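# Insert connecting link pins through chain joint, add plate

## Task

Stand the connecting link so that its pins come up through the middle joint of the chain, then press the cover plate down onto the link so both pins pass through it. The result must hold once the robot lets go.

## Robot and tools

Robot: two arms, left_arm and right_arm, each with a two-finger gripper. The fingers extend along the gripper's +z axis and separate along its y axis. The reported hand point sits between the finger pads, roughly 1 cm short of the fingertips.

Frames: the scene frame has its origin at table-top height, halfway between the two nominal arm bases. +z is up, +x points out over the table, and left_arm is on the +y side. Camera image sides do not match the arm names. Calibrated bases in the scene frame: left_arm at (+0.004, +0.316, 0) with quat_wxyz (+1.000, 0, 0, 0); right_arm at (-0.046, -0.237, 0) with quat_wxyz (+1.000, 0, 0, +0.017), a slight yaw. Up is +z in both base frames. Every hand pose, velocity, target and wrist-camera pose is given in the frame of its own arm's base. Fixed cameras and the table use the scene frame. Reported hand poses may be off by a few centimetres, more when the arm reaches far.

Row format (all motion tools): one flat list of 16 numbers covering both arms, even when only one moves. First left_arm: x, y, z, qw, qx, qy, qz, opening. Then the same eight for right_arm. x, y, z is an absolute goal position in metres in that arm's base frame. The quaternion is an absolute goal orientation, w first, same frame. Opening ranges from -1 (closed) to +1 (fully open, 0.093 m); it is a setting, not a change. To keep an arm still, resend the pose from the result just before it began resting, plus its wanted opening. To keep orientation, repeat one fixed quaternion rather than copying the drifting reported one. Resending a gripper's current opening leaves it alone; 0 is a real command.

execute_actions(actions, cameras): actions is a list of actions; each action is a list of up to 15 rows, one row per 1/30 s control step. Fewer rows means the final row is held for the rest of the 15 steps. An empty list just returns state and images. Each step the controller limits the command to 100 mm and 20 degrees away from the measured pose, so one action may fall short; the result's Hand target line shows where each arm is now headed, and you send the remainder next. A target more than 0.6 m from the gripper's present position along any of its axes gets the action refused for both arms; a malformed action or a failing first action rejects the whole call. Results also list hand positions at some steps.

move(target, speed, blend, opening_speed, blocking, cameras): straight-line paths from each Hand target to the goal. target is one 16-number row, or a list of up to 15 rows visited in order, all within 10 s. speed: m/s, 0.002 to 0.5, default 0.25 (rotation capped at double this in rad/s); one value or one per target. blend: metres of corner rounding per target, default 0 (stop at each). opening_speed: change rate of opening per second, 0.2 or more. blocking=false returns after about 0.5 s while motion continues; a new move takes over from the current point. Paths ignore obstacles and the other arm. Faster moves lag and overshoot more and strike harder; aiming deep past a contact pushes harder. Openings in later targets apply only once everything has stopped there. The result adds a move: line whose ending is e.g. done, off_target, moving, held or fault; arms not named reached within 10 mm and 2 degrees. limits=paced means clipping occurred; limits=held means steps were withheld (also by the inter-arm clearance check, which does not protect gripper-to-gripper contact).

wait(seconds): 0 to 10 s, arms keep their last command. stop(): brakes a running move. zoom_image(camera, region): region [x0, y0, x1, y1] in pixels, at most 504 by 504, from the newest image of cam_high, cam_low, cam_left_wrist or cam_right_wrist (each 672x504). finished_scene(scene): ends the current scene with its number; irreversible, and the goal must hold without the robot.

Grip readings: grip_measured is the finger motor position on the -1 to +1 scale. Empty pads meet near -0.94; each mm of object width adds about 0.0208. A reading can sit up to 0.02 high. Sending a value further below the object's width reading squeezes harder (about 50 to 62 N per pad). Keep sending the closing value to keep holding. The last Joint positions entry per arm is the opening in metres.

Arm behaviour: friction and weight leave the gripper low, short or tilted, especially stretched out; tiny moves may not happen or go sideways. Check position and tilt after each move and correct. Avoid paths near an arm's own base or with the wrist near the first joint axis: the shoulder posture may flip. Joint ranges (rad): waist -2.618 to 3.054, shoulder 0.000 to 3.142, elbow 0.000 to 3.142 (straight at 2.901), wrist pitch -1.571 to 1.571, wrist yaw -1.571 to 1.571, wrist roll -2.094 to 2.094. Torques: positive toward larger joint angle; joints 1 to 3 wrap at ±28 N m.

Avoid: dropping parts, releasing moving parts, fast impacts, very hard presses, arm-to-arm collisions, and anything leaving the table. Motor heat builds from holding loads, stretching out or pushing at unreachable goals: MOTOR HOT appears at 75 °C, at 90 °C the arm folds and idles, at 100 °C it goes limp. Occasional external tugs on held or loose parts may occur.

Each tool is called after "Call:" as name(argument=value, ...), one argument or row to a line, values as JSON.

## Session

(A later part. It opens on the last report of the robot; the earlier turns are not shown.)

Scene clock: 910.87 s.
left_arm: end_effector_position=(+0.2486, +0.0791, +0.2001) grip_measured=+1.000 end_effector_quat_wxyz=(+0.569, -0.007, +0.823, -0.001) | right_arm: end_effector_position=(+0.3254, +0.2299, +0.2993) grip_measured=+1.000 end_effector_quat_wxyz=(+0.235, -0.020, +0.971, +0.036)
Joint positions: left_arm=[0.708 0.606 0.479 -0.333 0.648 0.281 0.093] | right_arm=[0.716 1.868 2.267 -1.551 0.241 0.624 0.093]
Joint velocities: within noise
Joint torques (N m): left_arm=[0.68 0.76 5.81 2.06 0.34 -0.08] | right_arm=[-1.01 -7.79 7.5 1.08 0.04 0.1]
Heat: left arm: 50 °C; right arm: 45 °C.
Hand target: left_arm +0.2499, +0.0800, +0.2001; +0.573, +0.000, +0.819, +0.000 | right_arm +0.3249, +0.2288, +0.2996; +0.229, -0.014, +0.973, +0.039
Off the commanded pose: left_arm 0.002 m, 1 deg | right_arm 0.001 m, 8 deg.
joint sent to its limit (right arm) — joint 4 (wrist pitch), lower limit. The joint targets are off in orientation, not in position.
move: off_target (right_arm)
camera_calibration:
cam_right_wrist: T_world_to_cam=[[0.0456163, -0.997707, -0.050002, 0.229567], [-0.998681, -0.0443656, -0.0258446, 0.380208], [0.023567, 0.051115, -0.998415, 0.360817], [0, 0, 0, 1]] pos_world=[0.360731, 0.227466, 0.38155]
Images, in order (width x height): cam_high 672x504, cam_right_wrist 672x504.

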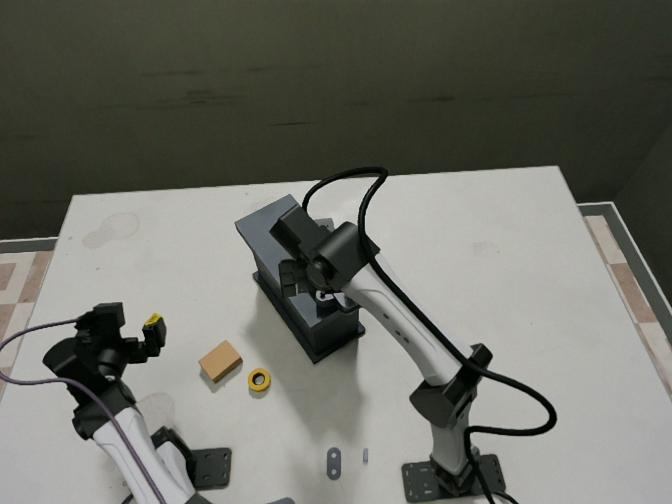

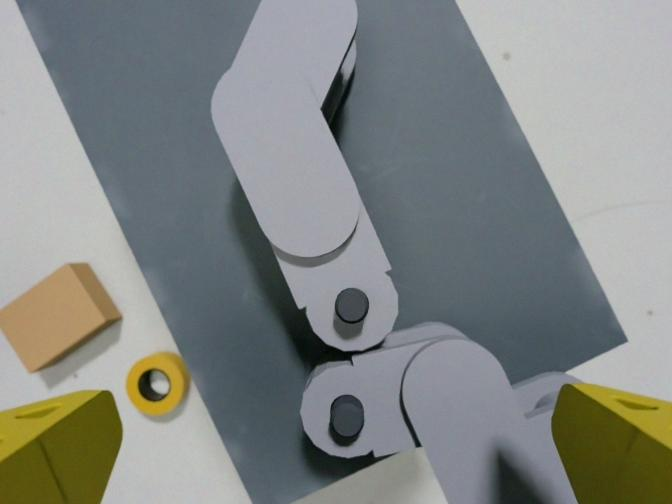

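Call:
move(
  target=[
    [0.25,0.08,0.20,0.5736,0,0.8192,0,1,0.24,0.19,0.34,0.3,-0.1,0.948,0.03,1],
    [0.25,0.08,0.20,0.5736,0,0.8192,0,1,0.09,0.23,0.25,0.216,0.0596,0.9745,-0.0132,1],
    [0.25,0.08,0.20,0.5736,0,0.8192,0,1,0.045,0.247,0.1,0.216,0.0596,0.9745,-0.0132,0.3],
  ],
  speed=0.25,
  blend=0.03,
  cameras=["cam_right_wrist","cam_high"],
)

Scene clock: 943.07 s.
left_arm: end_effector_position=(+0.2486, +0.0791, +0.2002) grip_measured=+1.000 end_effector_quat_wxyz=(+0.569, -0.007, +0.823, +0.000) | right_arm: end_effector_position=(+0.0475, +0.2457, +0.1047) grip_measured=+0.302 end_effector_quat_wxyz=(+0.219, +0.058, +0.974, -0.014)
Joint positions: left_arm=[0.708 0.606 0.479 -0.333 0.648 0.281 0.093] | right_arm=[1.665 1.553 1.126 -1.245 0.431 1.807 0.06]
Joint velocities: within noise
Joint torques (N m): left_arm=[0.7 0.77 5.81 2.06 0.34 -0.08] | right_arm=[0.16 -4.81 5.38 0.3 0.25 0.05]
Heat: left arm: 51 °C; right arm: 45 °C.
Hand target: left_arm +0.2499, +0.0800, +0.2001; +0.573, +0.000, +0.819, +0.000 | right_arm +0.0450, +0.2470, +0.1001; +0.216, +0.060, +0.974, -0.013
Off the commanded pose: left_arm 0.002 m, 1 deg | right_arm 0.005 m, 0 deg.
move: done
camera_calibration:
cam_right_wrist: T_world_to_cam=[[-0.128781, -0.991592, 0.0126901, 0.248407], [-0.991636, 0.128876, 0.00694136, 0.0519741], [-0.00851845, -0.0116901, -0.999895, 0.189338], [0, 0, 0, 1]] pos_world=[0.0851425, 0.241834, 0.185805]
Images, in order (width x height): cam_high 672x504, cam_right_wrist 672x504.

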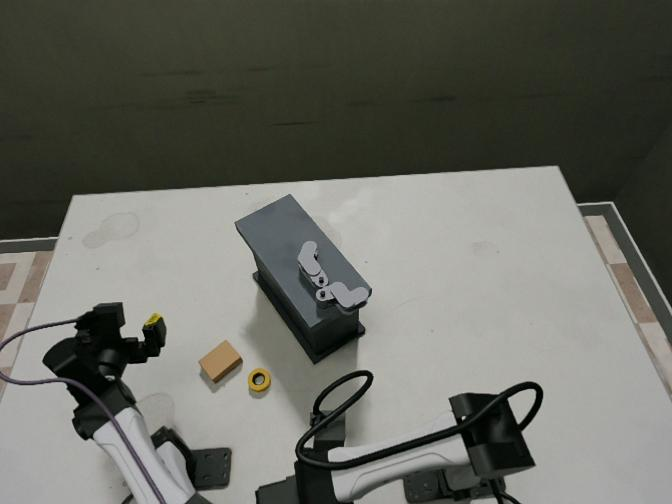

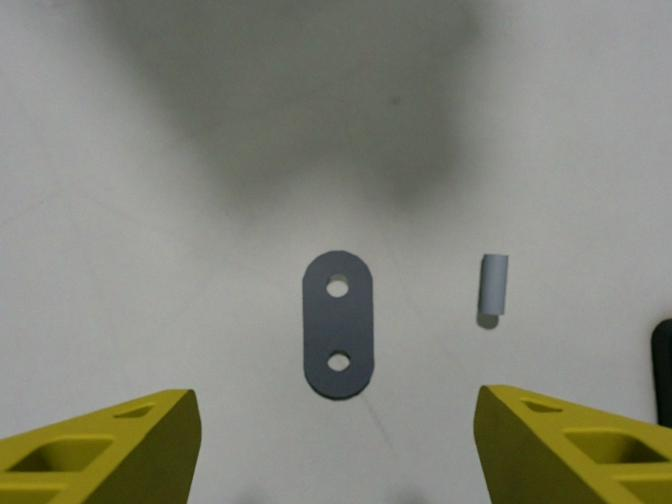

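Call:
move(
  target=[
    [0.25,0.08,0.20,0.5736,0,0.8192,0,1,0.0543,0.2430,0.026,0.2161,0.0485,0.9751,-0.0108,0.1],
  ],
  speed=0.12,
  cameras=["cam_right_wrist","cam_low"],
)

Scene clock: 959.07 s.
left_arm: end_effector_position=(+0.2486, +0.0791, +0.2002) grip_measured=+1.000 end_effector_quat_wxyz=(+0.569, -0.007, +0.823, +0.000) | right_arm: end_effector_position=(+0.0527, +0.2431, +0.0305) grip_measured=+0.102 end_effector_quat_wxyz=(+0.217, +0.049, +0.975, -0.008)
Joint positions: left_arm=[0.708 0.606 0.479 -0.333 0.648 0.281 0.093] | right_arm=[1.644 1.623 0.886 -0.908 0.431 1.761 0.05]
Joint velocities: within noise
Joint torques (N m): left_arm=[0.69 0.77 5.81 2.06 0.34 -0.07] | right_arm=[-0.92 -4.4 4.86 0.38 0.34 -0.07]
Heat: left arm: 51 °C; right arm: 46 °C.
Hand target: left_arm +0.2499, +0.0800, +0.2001; +0.573, +0.000, +0.819, +0.000 | right_arm +0.0543, +0.2429, +0.0261; +0.216, +0.049, +0.975, -0.011
Off the commanded pose: left_arm 0.002 m, 1 deg | right_arm 0.005 m, 0 deg.
move: done
camera_calibration:
cam_right_wrist: T_world_to_cam=[[-0.108106, -0.994122, 0.00581692, 0.247272], [-0.994059, 0.10817, 0.0121253, 0.0630227], [-0.0126832, -0.00447155, -0.99991, 0.113653], [0, 0, 0, 1]] pos_world=[0.0908213, 0.23951, 0.11144]
Images, in order (width x height): cam_low 672x504, cam_right_wrist 672x504.

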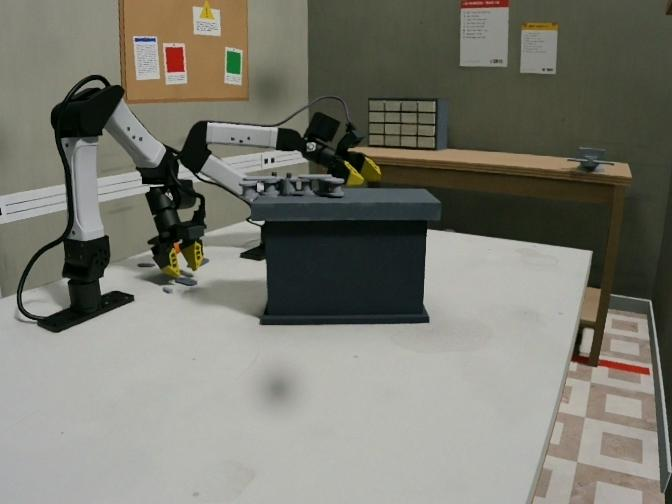

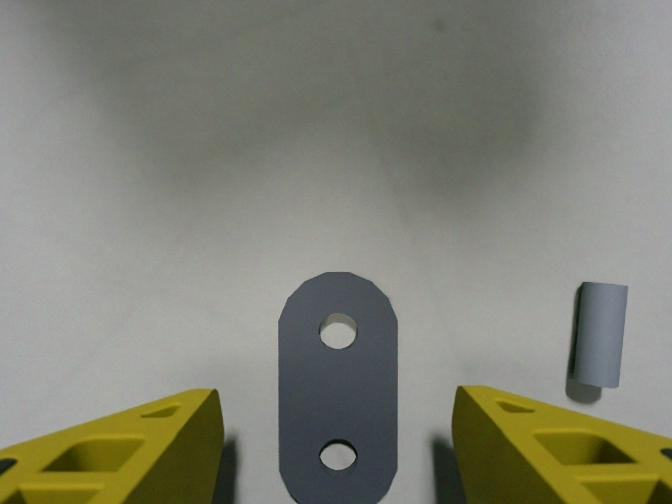

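Call:
move(
  target=[
    [0.25,0.08,0.20,0.5736,0,0.8192,0,1,0.0570,0.2420,0.0115,0.2161,0.0485,0.9751,-0.0108,0.0],
  ],
  speed=0.06,
  cameras=["cam_right_wrist","cam_low"],
)

Scene clock: 968.23 s.
left_arm: end_effector_position=(+0.2486, +0.0791, +0.2002) grip_measured=+1.000 end_effector_quat_wxyz=(+0.569, -0.007, +0.823, +0.000) | right_arm: end_effector_position=(+0.0552, +0.2428, +0.0163) grip_measured=+0.002 end_effector_quat_wxyz=(+0.216, +0.049, +0.975, -0.007)
Joint positions: left_arm=[0.708 0.606 0.479 -0.333 0.648 0.281 0.093] | right_arm=[1.634 1.649 0.849 -0.839 0.431 1.749 0.045]
Joint velocities: within noise
Joint torques (N m): left_arm=[0.69 0.77 5.81 2.06 0.34 -0.07] | right_arm=[-0.96 -4.7 4.52 0.32 0.33 -0.11]
Heat: left arm: 51 °C; right arm: 45 °C.
Hand target: left_arm +0.2499, +0.0800, +0.2001; +0.573, +0.000, +0.819, +0.000 | right_arm +0.0569, +0.2419, +0.0116; +0.216, +0.048, +0.975, -0.011
Off the commanded pose: left_arm 0.002 m, 1 deg | right_arm 0.005 m, 0 deg.
move: done
camera_calibration:
cam_right_wrist: T_world_to_cam=[[-0.107689, -0.994175, 0.00443605, 0.247279], [-0.994092, 0.107739, 0.0131503, 0.0657985], [-0.0135517, -0.0029937, -0.999904, 0.0991195], [0, 0, 0, 1]] pos_world=[0.0933823, 0.239046, 0.0971478]
Images, in order (width x height): cam_low 672x504, cam_right_wrist 672x504.

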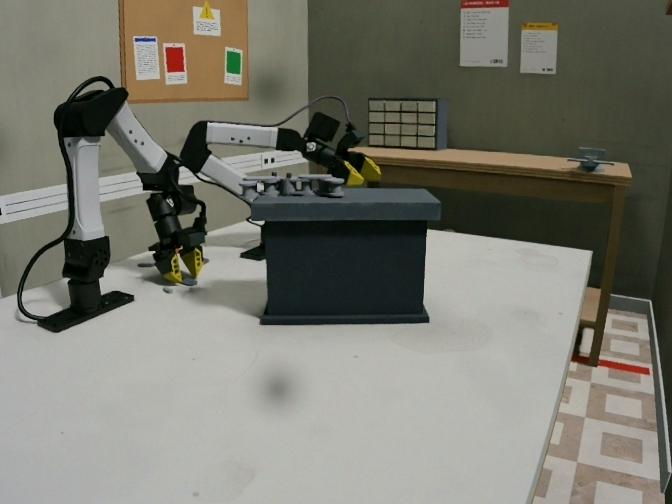

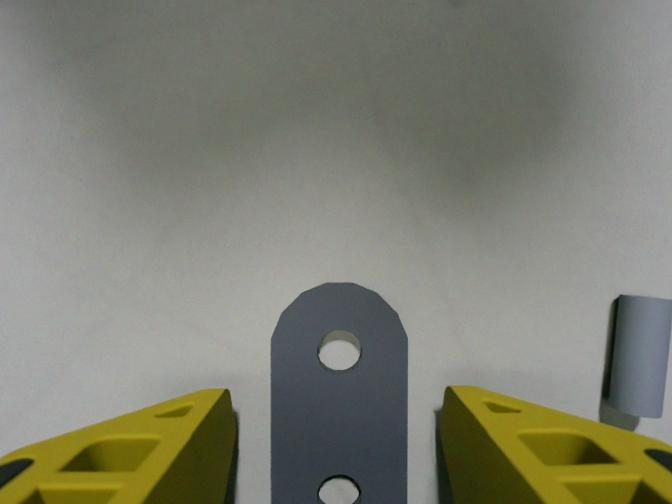

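Call:
move(
  target=[
    [0.25,0.08,0.20,0.5736,0,0.8192,0,1,0.0575,0.2415,0.0085,0.2161,0.0485,0.9751,-0.0108,-0.1],
  ],
  speed=0.05,
  cameras=["cam_right_wrist"],
)

Call:
zoom_image(
  camera="cam_right_wrist",
  region=[170, 250, 510, 504],
)

Scene clock: 973.10 s.
left_arm: end_effector_position=(+0.2486, +0.0791, +0.2002) grip_measured=+1.000 end_effector_quat_wxyz=(+0.569, -0.006, +0.823, -0.001) | right_arm: end_effector_position=(+0.0552, +0.2427, +0.0135) grip_measured=-0.098 end_effector_quat_wxyz=(+0.216, +0.048, +0.975, -0.007)
Joint positions: left_arm=[0.708 0.606 0.479 -0.333 0.648 0.281 0.093] | right_arm=[1.634 1.653 0.841 -0.824 0.431 1.747 0.04]
Joint velocities: within noise
Joint torques (N m): left_arm=[0.7 0.77 5.81 2.06 0.34 -0.08] | right_arm=[-1.17 -4.66 4.46 0.38 0.35 -0.08]
Heat: left arm: 51 °C; right arm: 45 °C.
Hand target: left_arm +0.2499, +0.0800, +0.2001; +0.574, +0.000, +0.819, +0.000 | right_arm +0.0574, +0.2415, +0.0087; +0.216, +0.049, +0.975, -0.011
Off the commanded pose: left_arm 0.002 m, 1 deg | right_arm 0.006 m, 0 deg.
move: done
camera_calibration:
cam_right_wrist: T_world_to_cam=[[-0.105969, -0.994364, 0.00336211, 0.247191], [-0.994275, 0.106005, 0.013453, 0.0662735], [-0.0137335, -0.00191725, -0.999904, 0.0960627], [0, 0, 0, 1]] pos_world=[0.093408, 0.238957, 0.0943308]
Images, in order (width x height): cam_right_wrist 672x504.

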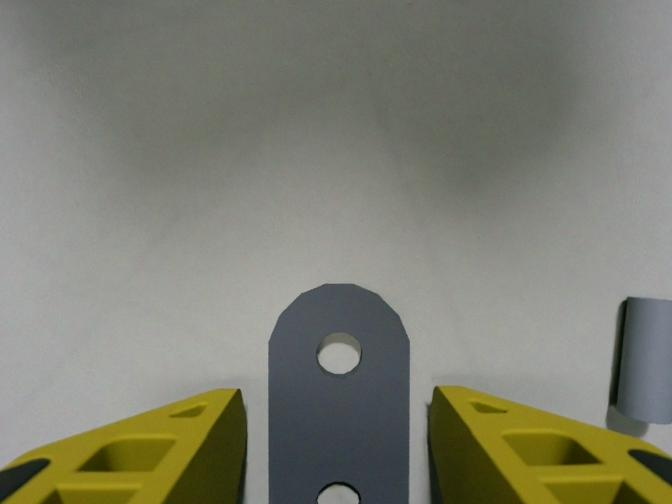

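Scaled by 1.482 from the camera's 672x504 image, which has a finer 960x720 frame.

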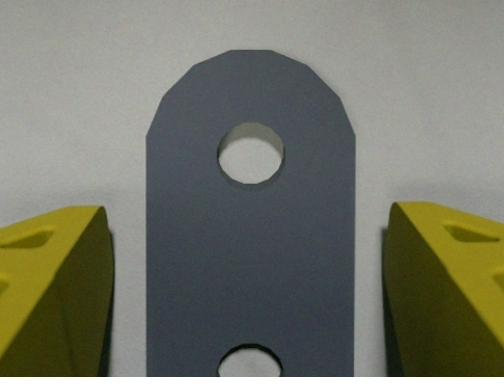

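Call:
move(
  target=[
    [0.25,0.08,0.20,0.5736,0,0.8192,0,1,0.0575,0.2415,0.0085,0.2161,0.0485,0.9751,-0.0108,-0.55],
  ],
  speed=0.05,
  opening_speed=0.5,
  cameras=["cam_right_wrist"],
)

Call:
move(
  target=[
    [0.25,0.08,0.20,0.5736,0,0.8192,0,1,0.0575,0.2415,0.1,0.2161,0.0485,0.9751,-0.0108,-0.55],
  ],
  speed=0.12,
  cameras=["cam_right_wrist","cam_low"],
)

Call:
zoom_image(
  camera="cam_low",
  region=[100, 180, 260, 300],
)

Scene clock: 982.70 s.
left_arm: end_effector_position=(+0.2486, +0.0791, +0.2002) grip_measured=+1.000 end_effector_quat_wxyz=(+0.569, -0.006, +0.823, -0.001) | right_arm: end_effector_position=(+0.0552, +0.2430, +0.0135) grip_measured=-0.465 end_effector_quat_wxyz=(+0.216, +0.048, +0.975, -0.006)
Joint positions: left_arm=[0.708 0.606 0.479 -0.333 0.648 0.281 0.093] | right_arm=[1.634 1.653 0.841 -0.823 0.431 1.747 0.023]
Joint velocities: within noise
Joint torques (N m): left_arm=[0.69 0.77 5.81 2.06 0.34 -0.08] | right_arm=[-1.17 -4.42 4.46 0.36 0.38 -0.09]
Heat: left arm: 51 °C; right arm: 45 °C.
Hand target: left_arm +0.2499, +0.0800, +0.2001; +0.574, +0.000, +0.819, +0.000 | right_arm +0.0574, +0.2414, +0.0087; +0.216, +0.049, +0.975, -0.011
Off the commanded pose: left_arm 0.002 m, 1 deg | right_arm 0.006 m, 1 deg.
move: done
camera_calibration:
cam_right_wrist: T_world_to_cam=[[-0.105625, -0.994403, 0.0023951, 0.24745], [-0.99431, 0.105648, 0.0136411, 0.0663162], [-0.0138178, -0.000940616, -0.999904, 0.0958133], [0, 0, 0, 1]] pos_world=[0.0933998, 0.239149, 0.0943068]
Images, in order (width x height): cam_right_wrist 672x504.

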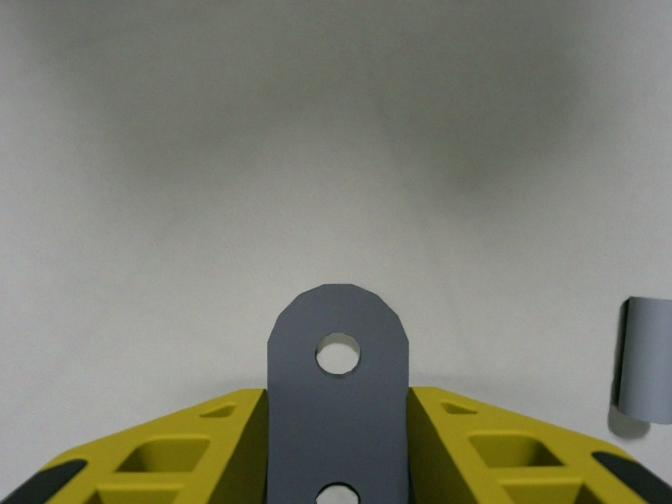

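Scene clock: 984.23 s.
left_arm: end_effector_position=(+0.2486, +0.0791, +0.2002) grip_measured=+1.000 end_effector_quat_wxyz=(+0.569, -0.006, +0.823, -0.001) | right_arm: end_effector_position=(+0.0553, +0.2417, +0.0933) grip_measured=-0.465 end_effector_quat_wxyz=(+0.217, +0.046, +0.975, -0.014)
Joint positions: left_arm=[0.708 0.606 0.479 -0.333 0.648 0.281 0.093] | right_arm=[1.634 1.535 1.063 -1.18 0.431 1.745 0.023]
Joint velocities: within noise
Joint torques (N m): left_arm=[0.7 0.76 5.79 2.06 0.34 -0.07] | right_arm=[-1.21 -6.58 7.57 -0.05 0.34 -0.13]
Heat: left arm: 51 °C; right arm: 45 °C.
Hand target: left_arm +0.2499, +0.0800, +0.2001; +0.574, +0.000, +0.819, +0.000 | right_arm +0.0575, +0.2415, +0.0998; +0.216, +0.048, +0.975, -0.011
Off the commanded pose: left_arm 0.002 m, 1 deg | right_arm 0.007 m, 0 deg.
move: done
camera_calibration:
cam_right_wrist: T_world_to_cam=[[-0.103916, -0.994419, 0.0182457, 0.244477], [-0.994502, 0.104128, 0.0110781, 0.0660509], [-0.0129161, -0.0169942, -0.999772, 0.17948], [0, 0, 0, 1]] pos_world=[0.0934111, 0.239285, 0.174246]
Images, in order (width x height): cam_low 672x504, cam_right_wrist 672x504.

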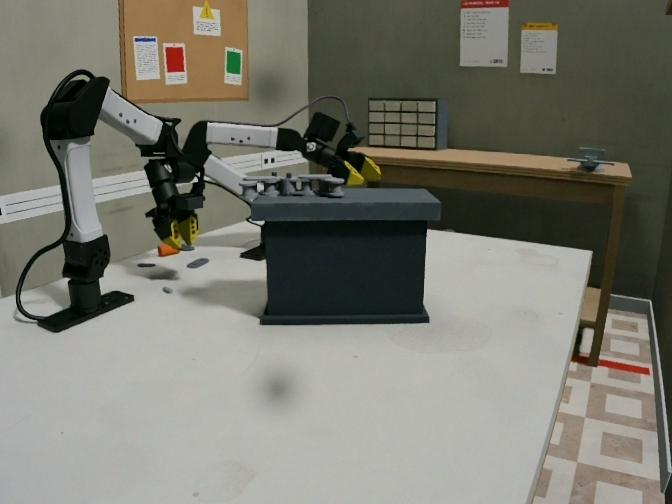

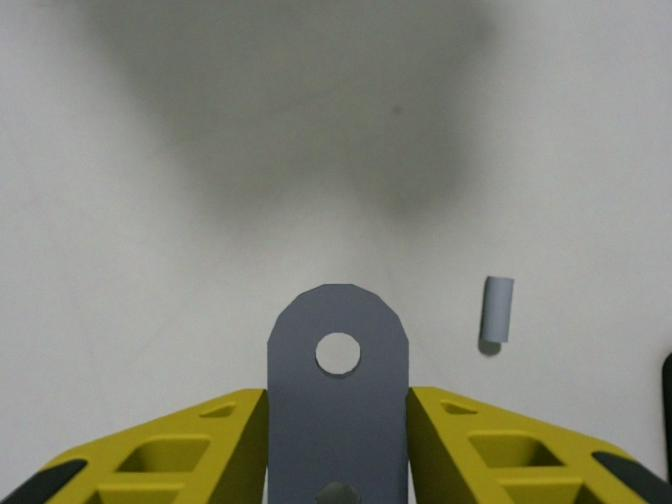

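Scaled by 3.150 from the camera's 672x504 image, which has a finer 960x720 frame.

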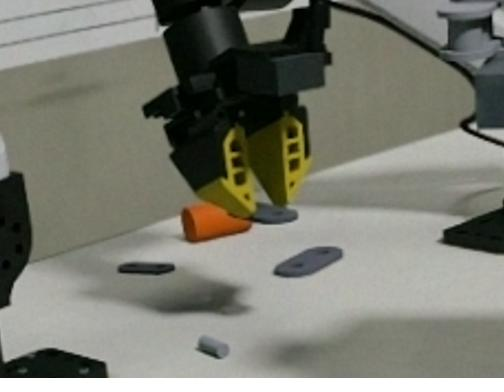

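Call:
move(
  target=[
    [0.25,0.08,0.20,0.5736,0,0.8192,0,1,0.09,0.23,0.26,0.216,0.0596,0.9745,-0.0132,-0.55],
    [0.25,0.08,0.20,0.5736,0,0.8192,0,1,0.22,0.20,0.335,0.3,-0.05,0.952,0.03,-0.55],
    [0.25,0.08,0.20,0.5736,0,0.8192,0,1,0.325,0.229,0.315,0.2164,-0.0085,0.9763,0.0019,-0.55],
    [0.25,0.08,0.20,0.5736,0,0.8192,0,1,0.329,0.229,0.292,0.2164,-0.0085,0.9763,0.0019,-0.55],
  ],
  speed=[0.2,0.2,0.15,0.06],
  blend=[0.03,0.03,0.01,0],
  cameras=["cam_right_wrist","cam_low"],
)

Scene clock: 1015.93 s.
left_arm: end_effector_position=(+0.2486, +0.0791, +0.2002) grip_measured=+1.000 end_effector_quat_wxyz=(+0.569, -0.006, +0.823, -0.001) | right_arm: end_effector_position=(+0.3278, +0.2308, +0.3001) grip_measured=-0.465 end_effector_quat_wxyz=(+0.247, -0.010, +0.969, +0.021)
Joint positions: left_arm=[0.708 0.606 0.479 -0.333 0.648 0.281 0.093] | right_arm=[0.734 1.882 2.282 -1.556 0.29 0.651 0.023]
Joint velocities: within noise
Joint torques (N m): left_arm=[0.7 0.76 5.79 2.06 0.34 -0.07] | right_arm=[-1.17 -7.3 5.18 1.14 0.1 -0.05]
Heat: left arm: 51 °C; right arm: 47 °C.
Hand target: left_arm +0.2499, +0.0800, +0.2001; +0.573, +0.000, +0.819, +0.000 | right_arm +0.3289, +0.2287, +0.2917; +0.233, -0.011, +0.972, +0.014
Off the commanded pose: left_arm 0.002 m, 1 deg | right_arm 0.008 m, 4 deg.
joint sent to its limit (right arm) — joint 4 (wrist pitch), lower limit. The joint targets still meet the commanded pose.
move: off_target (right_arm)
camera_calibration:
cam_right_wrist: T_world_to_cam=[[0.0205472, -0.999473, -0.0251128, 0.231466], [-0.998549, -0.0192649, -0.0502774, 0.384088], [0.0497672, 0.0261094, -0.99842, 0.358651], [0, 0, 0, 1]] pos_world=[0.360926, 0.229379, 0.383208]
Images, in order (width x height): cam_low 672x504, cam_right_wrist 672x504.

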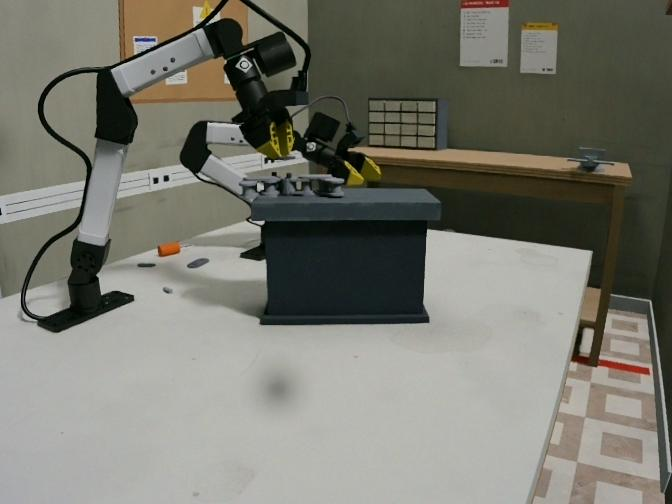

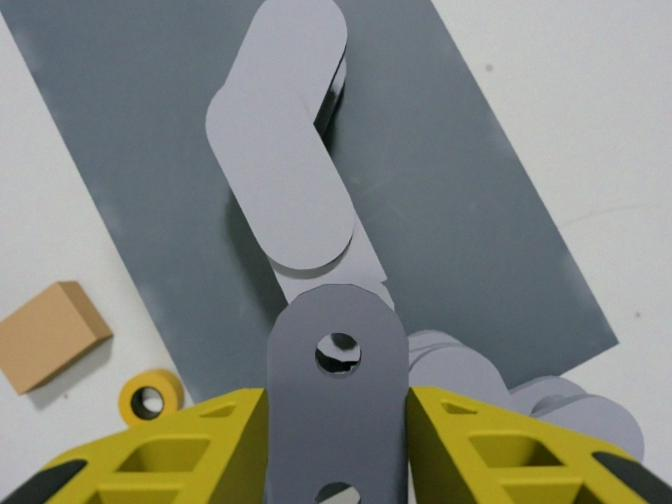

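Call:
move(
  target=[
    [0.25,0.08,0.20,0.5736,0,0.8192,0,1,0.3326,0.2267,0.276,0.2164,-0.0085,0.9763,0.0019,-0.55],
  ],
  speed=0.06,
  cameras=["cam_right_wrist","cam_low"],
)

Call:
zoom_image(
  camera="cam_low",
  region=[220, 110, 370, 210],
)

Call:
zoom_image(
  camera="cam_right_wrist",
  region=[250, 270, 430, 504],
)

Scene clock: 1029.93 s.
left_arm: end_effector_position=(+0.2486, +0.0791, +0.2002) grip_measured=+1.000 end_effector_quat_wxyz=(+0.569, -0.006, +0.823, -0.001) | right_arm: end_effector_position=(+0.3305, +0.2266, +0.2834) grip_measured=-0.465 end_effector_quat_wxyz=(+0.227, -0.007, +0.974, +0.005)
Joint positions: left_arm=[0.708 0.606 0.479 -0.333 0.648 0.281 0.093] | right_arm=[0.719 1.896 2.245 -1.556 0.284 0.651 0.023]
Joint velocities: within noise
Joint torques (N m): left_arm=[0.68 0.77 5.81 2.06 0.33 -0.08] | right_arm=[-1.07 -7.65 5.42 1.1 0.07 -0.06]
Heat: left arm: 51 °C; right arm: 46 °C.
Hand target: left_arm +0.2499, +0.0800, +0.2001; +0.573, +0.000, +0.819, +0.000 | right_arm +0.3325, +0.2266, +0.2761; +0.216, -0.008, +0.976, +0.002
Off the commanded pose: left_arm 0.002 m, 1 deg | right_arm 0.008 m, 1 deg.
move: done
camera_calibration:
cam_right_wrist: T_world_to_cam=[[0.00754845, -0.999962, 0.00428023, 0.222917], [-0.999942, -0.00758104, -0.00764971, 0.371653], [0.00768187, -0.00422224, -0.999962, 0.363189], [0, 0, 0, 1]] pos_world=[0.367159, 0.227259, 0.365064]
Images, in order (width x height): cam_low 672x504, cam_right_wrist 672x504.

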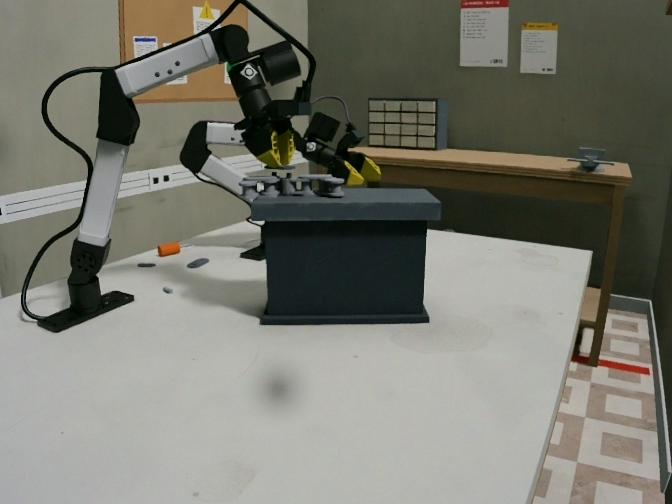

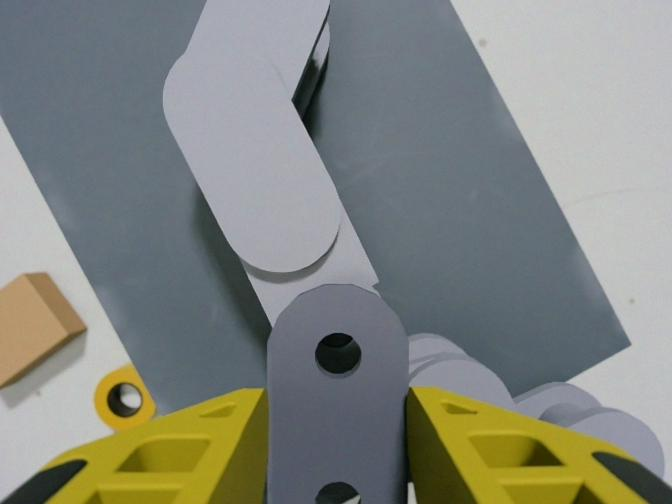

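Scaled by 3.360 from the camera's 672x504 image, which has a finer 960x720 frame.

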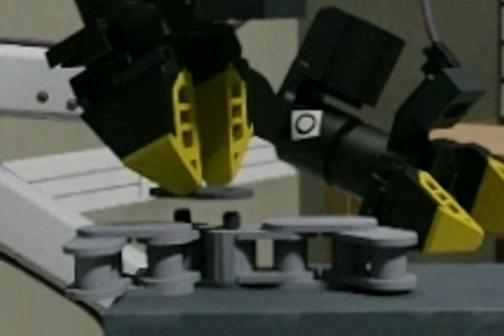

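Scaled by 2.154 from the camera's 672x504 image, which has a finer 960x720 frame.

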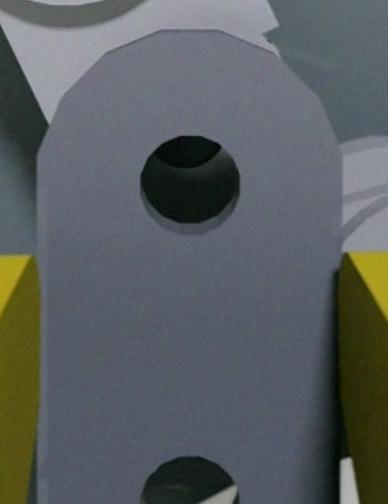

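Call:
zoom_image(
  camera="cam_right_wrist",
  region=[305, 320, 371, 386],
)

Call:
zoom_image(
  camera="cam_right_wrist",
  region=[305, 438, 371, 504],
)

Scaled by 7.636 from the camera's 672x504 image, which has a finer 960x720 frame.

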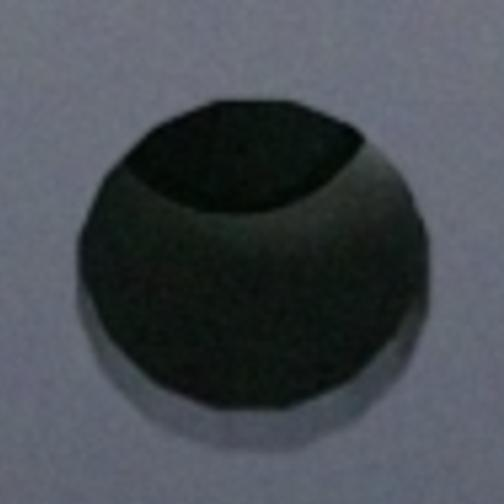

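Scaled by 7.636 from the camera's 672x504 image, which has a finer 960x720 frame.

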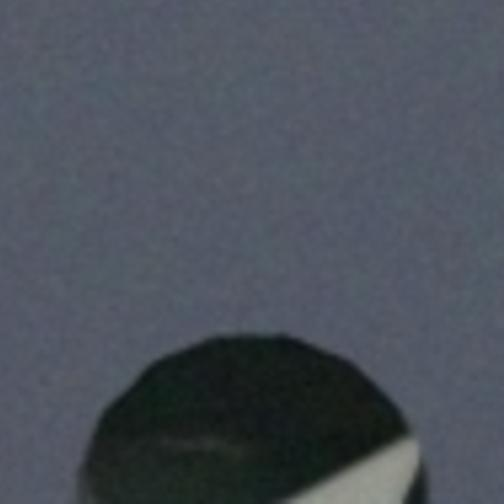

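Call:
move(
  target=[
    [0.25,0.08,0.20,0.5736,0,0.8192,0,1,0.3366,0.2273,0.2755,0.2164,-0.0085,0.9763,0.0019,-0.55],
  ],
  speed=0.05,
  cameras=["cam_right_wrist","cam_low"],
)

Call:
zoom_image(
  camera="cam_low",
  region=[250, 140, 330, 210],
)

Call:
zoom_image(
  camera="cam_right_wrist",
  region=[305, 320, 371, 386],
)

Call:
zoom_image(
  camera="cam_right_wrist",
  region=[305, 438, 371, 504],
)

Scene clock: 1077.27 s.
left_arm: end_effector_position=(+0.2486, +0.0791, +0.2002) grip_measured=+1.000 end_effector_quat_wxyz=(+0.569, -0.006, +0.823, -0.001) | right_arm: end_effector_position=(+0.3334, +0.2264, +0.2781) grip_measured=-0.465 end_effector_quat_wxyz=(+0.221, -0.007, +0.975, +0.001)
Joint positions: left_arm=[0.708 0.606 0.479 -0.333 0.648 0.281 0.093] | right_arm=[0.713 1.91 2.245 -1.556 0.282 0.648 0.023]
Joint velocities: within noise
Joint torques (N m): left_arm=[0.7 0.76 5.81 2.06 0.33 -0.08] | right_arm=[-1.29 -7.61 7.3 1.11 0.09 -0.09]
Heat: left arm: 51 °C; right arm: 44 °C.
Hand target: left_arm +0.2499, +0.0800, +0.2001; +0.573, +0.000, +0.819, +0.000 | right_arm +0.3365, +0.2273, +0.2755; +0.217, -0.008, +0.976, +0.002
Off the commanded pose: left_arm 0.002 m, 1 deg | right_arm 0.004 m, 1 deg.
move: done
camera_calibration:
cam_right_wrist: T_world_to_cam=[[0.0050909, -0.999903, 0.0129326, 0.221103], [-0.999979, -0.00503767, 0.00414555, 0.370668], [-0.00408, -0.0129534, -0.999908, 0.363742], [0, 0, 0, 1]] pos_world=[0.371018, 0.22766, 0.359313]
Images, in order (width x height): cam_low 672x504, cam_right_wrist 672x504.

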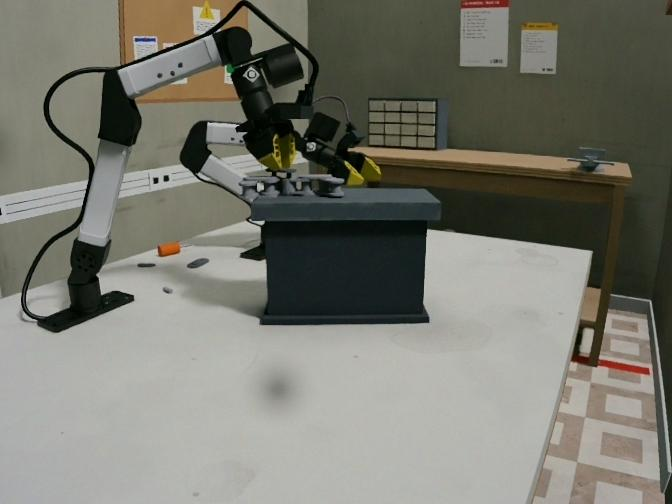

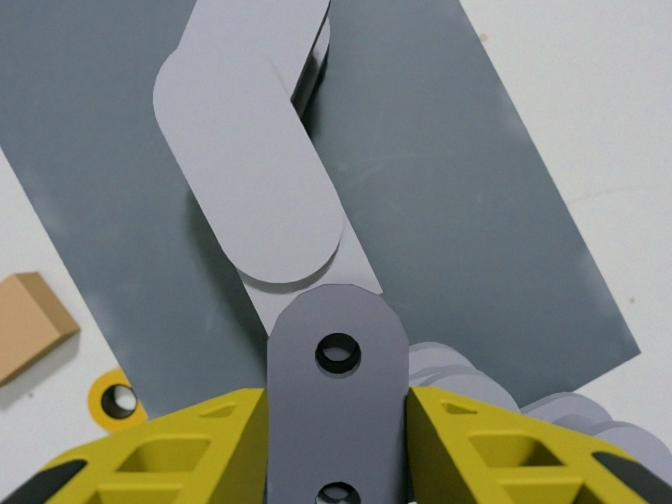

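Scaled by 6.300 from the camera's 672x504 image, which has a finer 960x720 frame.

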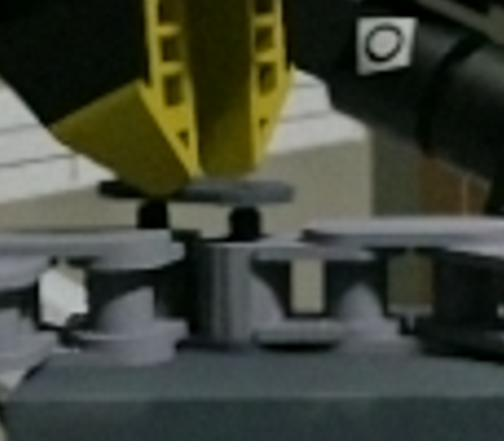

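Scaled by 7.636 from the camera's 672x504 image, which has a finer 960x720 frame.

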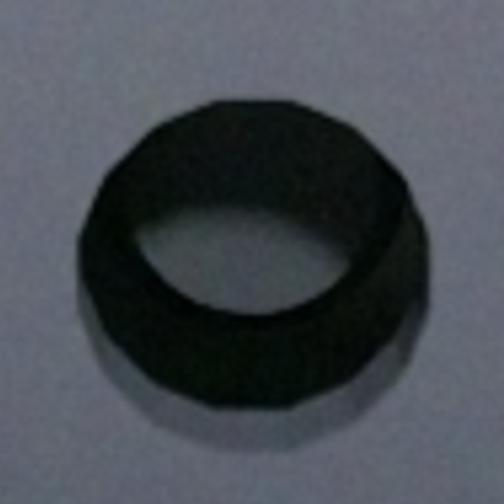

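Scaled by 7.636 from the camera's 672x504 image, which has a finer 960x720 frame.

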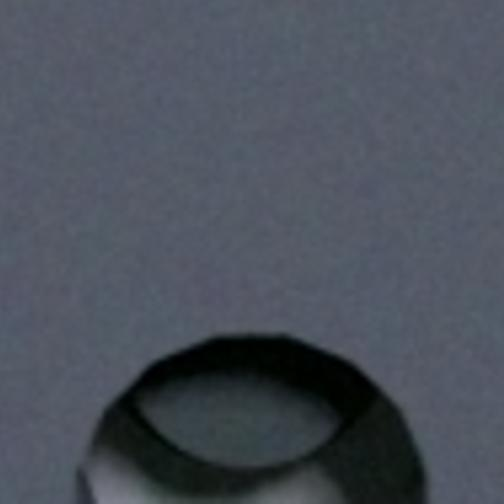

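Call:
move(
  target=[
    [0.25,0.08,0.20,0.5736,0,0.8192,0,1,0.3373,0.2275,0.2715,0.2164,-0.0085,0.9763,0.0019,-0.55],
  ],
  speed=0.04,
  cameras=["cam_right_wrist","cam_low"],
)

Call:
zoom_image(
  camera="cam_low",
  region=[250, 140, 330, 210],
)

Call:
zoom_image(
  camera="cam_right_wrist",
  region=[305, 320, 371, 386],
)

Call:
zoom_image(
  camera="cam_right_wrist",
  region=[305, 438, 371, 504],
)

Scene clock: 1103.50 s.
left_arm: end_effector_position=(+0.2486, +0.0791, +0.2002) grip_measured=+1.000 end_effector_quat_wxyz=(+0.569, -0.006, +0.823, -0.001) | right_arm: end_effector_position=(+0.3337, +0.2268, +0.2753) grip_measured=-0.465 end_effector_quat_wxyz=(+0.219, -0.008, +0.976, -0.001)
Joint positions: left_arm=[0.708 0.606 0.479 -0.333 0.648 0.281 0.093] | right_arm=[0.713 1.91 2.234 -1.55 0.281 0.647 0.023]
Joint velocities: within noise
Joint torques (N m): left_arm=[0.7 0.76 5.81 2.06 0.34 -0.07] | right_arm=[-1.01 -8.34 5.29 1.25 0.11 -0.09]
Heat: left arm: 52 °C; right arm: 44 °C.
Hand target: left_arm +0.2499, +0.0800, +0.2001; +0.573, +0.000, +0.819, +0.000 | right_arm +0.3372, +0.2275, +0.2716; +0.216, -0.009, +0.976, +0.002
Off the commanded pose: left_arm 0.002 m, 1 deg | right_arm 0.005 m, 0 deg.
move: done
camera_calibration:
cam_right_wrist: T_world_to_cam=[[0.00644526, -0.99985, 0.0160998, 0.220168], [-0.999945, -0.00631094, 0.00837995, 0.370027], [-0.00827709, -0.0161529, -0.999835, 0.363073], [0, 0, 0, 1]] pos_world=[0.371593, 0.228334, 0.356368]
Images, in order (width x height): cam_low 672x504, cam_right_wrist 672x504.

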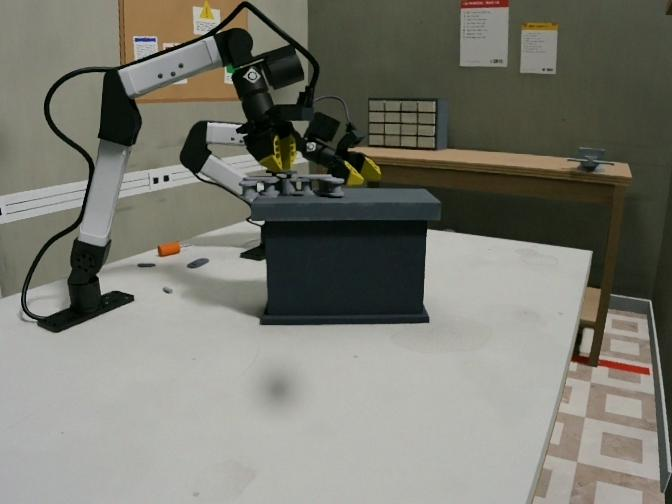

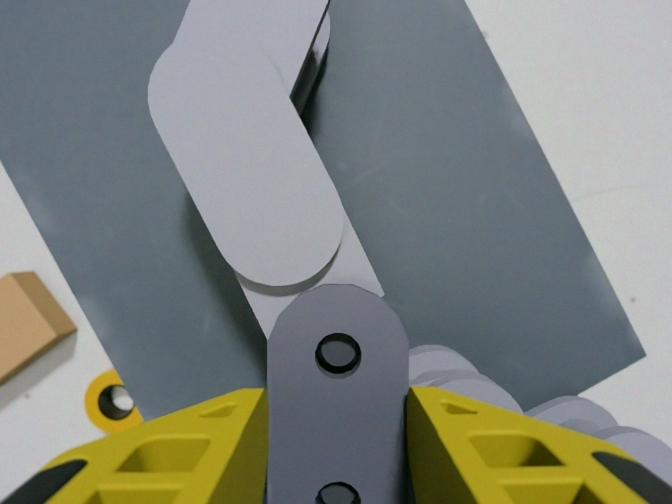

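Scaled by 6.300 from the camera's 672x504 image, which has a finer 960x720 frame.

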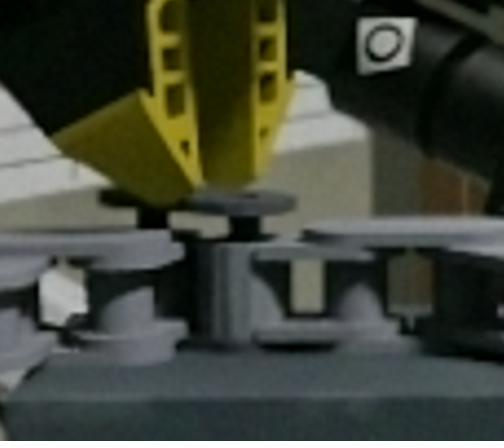

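Scaled by 7.636 from the camera's 672x504 image, which has a finer 960x720 frame.

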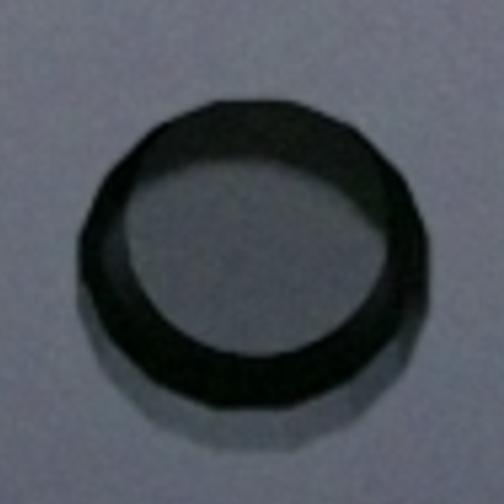

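Scaled by 7.636 from the camera's 672x504 image, which has a finer 960x720 frame.

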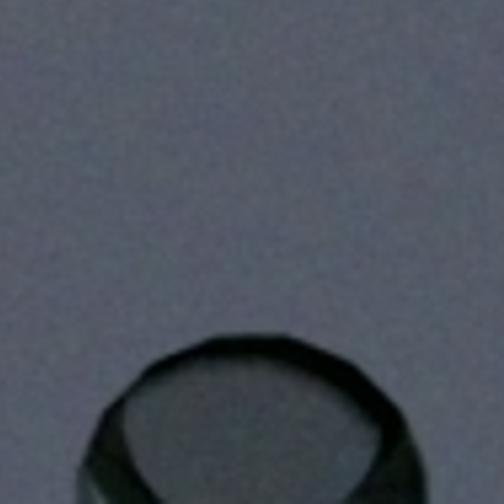

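Call:
move(
  target=[
    [0.25,0.08,0.20,0.5736,0,0.8192,0,1,0.3374,0.2273,0.2670,0.2164,-0.0085,0.9763,0.0019,-0.55],
  ],
  speed=0.04,
  cameras=["cam_right_wrist","cam_low"],
)

Call:
zoom_image(
  camera="cam_low",
  region=[250, 140, 330, 210],
)

Call:
zoom_image(
  camera="cam_right_wrist",
  region=[305, 320, 371, 386],
)

Call:
zoom_image(
  camera="cam_right_wrist",
  region=[305, 438, 371, 504],
)

Scene clock: 1114.13 s.
left_arm: end_effector_position=(+0.2486, +0.0791, +0.2002) grip_measured=+1.000 end_effector_quat_wxyz=(+0.569, -0.006, +0.823, -0.001) | right_arm: end_effector_position=(+0.3350, +0.2280, +0.2670) grip_measured=-0.465 end_effector_quat_wxyz=(+0.214, -0.010, +0.977, -0.005)
Joint positions: left_arm=[0.708 0.606 0.479 -0.333 0.648 0.281 0.093] | right_arm=[0.713 1.91 2.199 -1.528 0.281 0.645 0.023]
Joint velocities: within noise
Joint torques (N m): left_arm=[0.69 0.77 5.81 2.06 0.34 -0.07] | right_arm=[-1.07 -9.62 4.77 1.3 0.09 -0.06]
Heat: left arm: 52 °C; right arm: 44 °C.
Hand target: left_arm +0.2499, +0.0800, +0.2001; +0.573, +0.000, +0.819, +0.000 | right_arm +0.3374, +0.2274, +0.2671; +0.216, -0.009, +0.976, +0.002
Off the commanded pose: left_arm 0.002 m, 1 deg | right_arm 0.003 m, 1 deg.
move: done
camera_calibration:
cam_right_wrist: T_world_to_cam=[[0.00918541, -0.999649, 0.0248649, 0.218209], [-0.999801, -0.00874114, 0.0179174, 0.36938], [-0.0176938, -0.0250245, -0.99953, 0.35983], [0, 0, 0, 1]] pos_world=[0.373669, 0.230366, 0.347617]
Images, in order (width x height): cam_low 672x504, cam_right_wrist 672x504.

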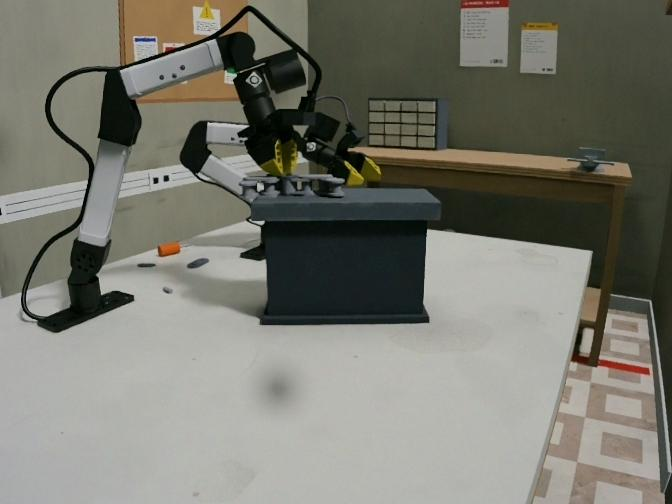

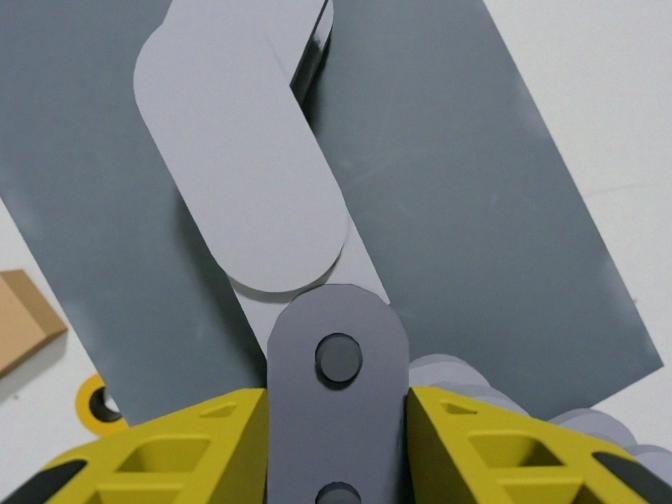

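Scaled by 6.300 from the camera's 672x504 image, which has a finer 960x720 frame.

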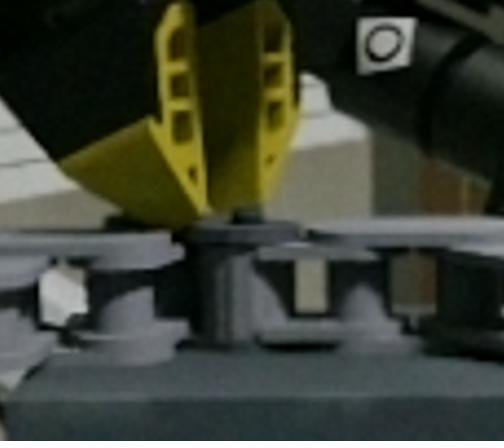

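Scaled by 7.636 from the camera's 672x504 image, which has a finer 960x720 frame.

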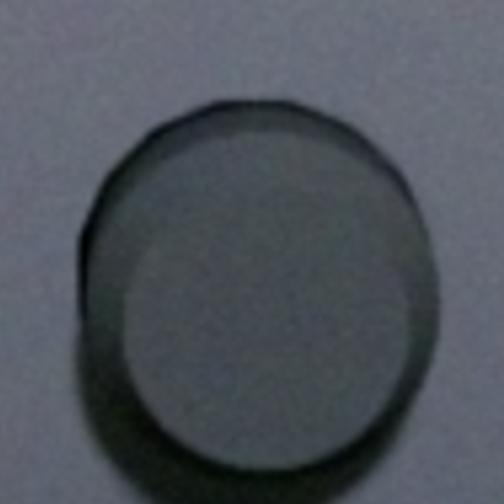

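Scaled by 7.636 from the camera's 672x504 image, which has a finer 960x720 frame.

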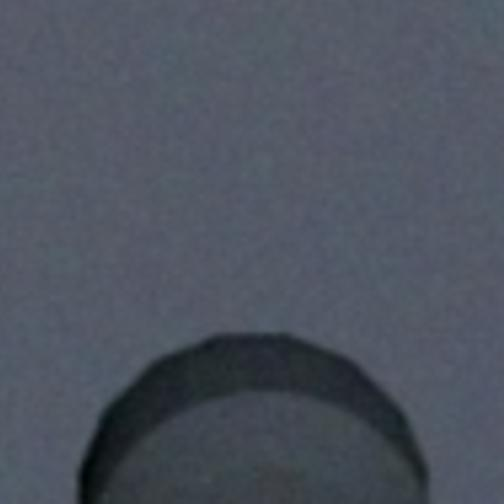

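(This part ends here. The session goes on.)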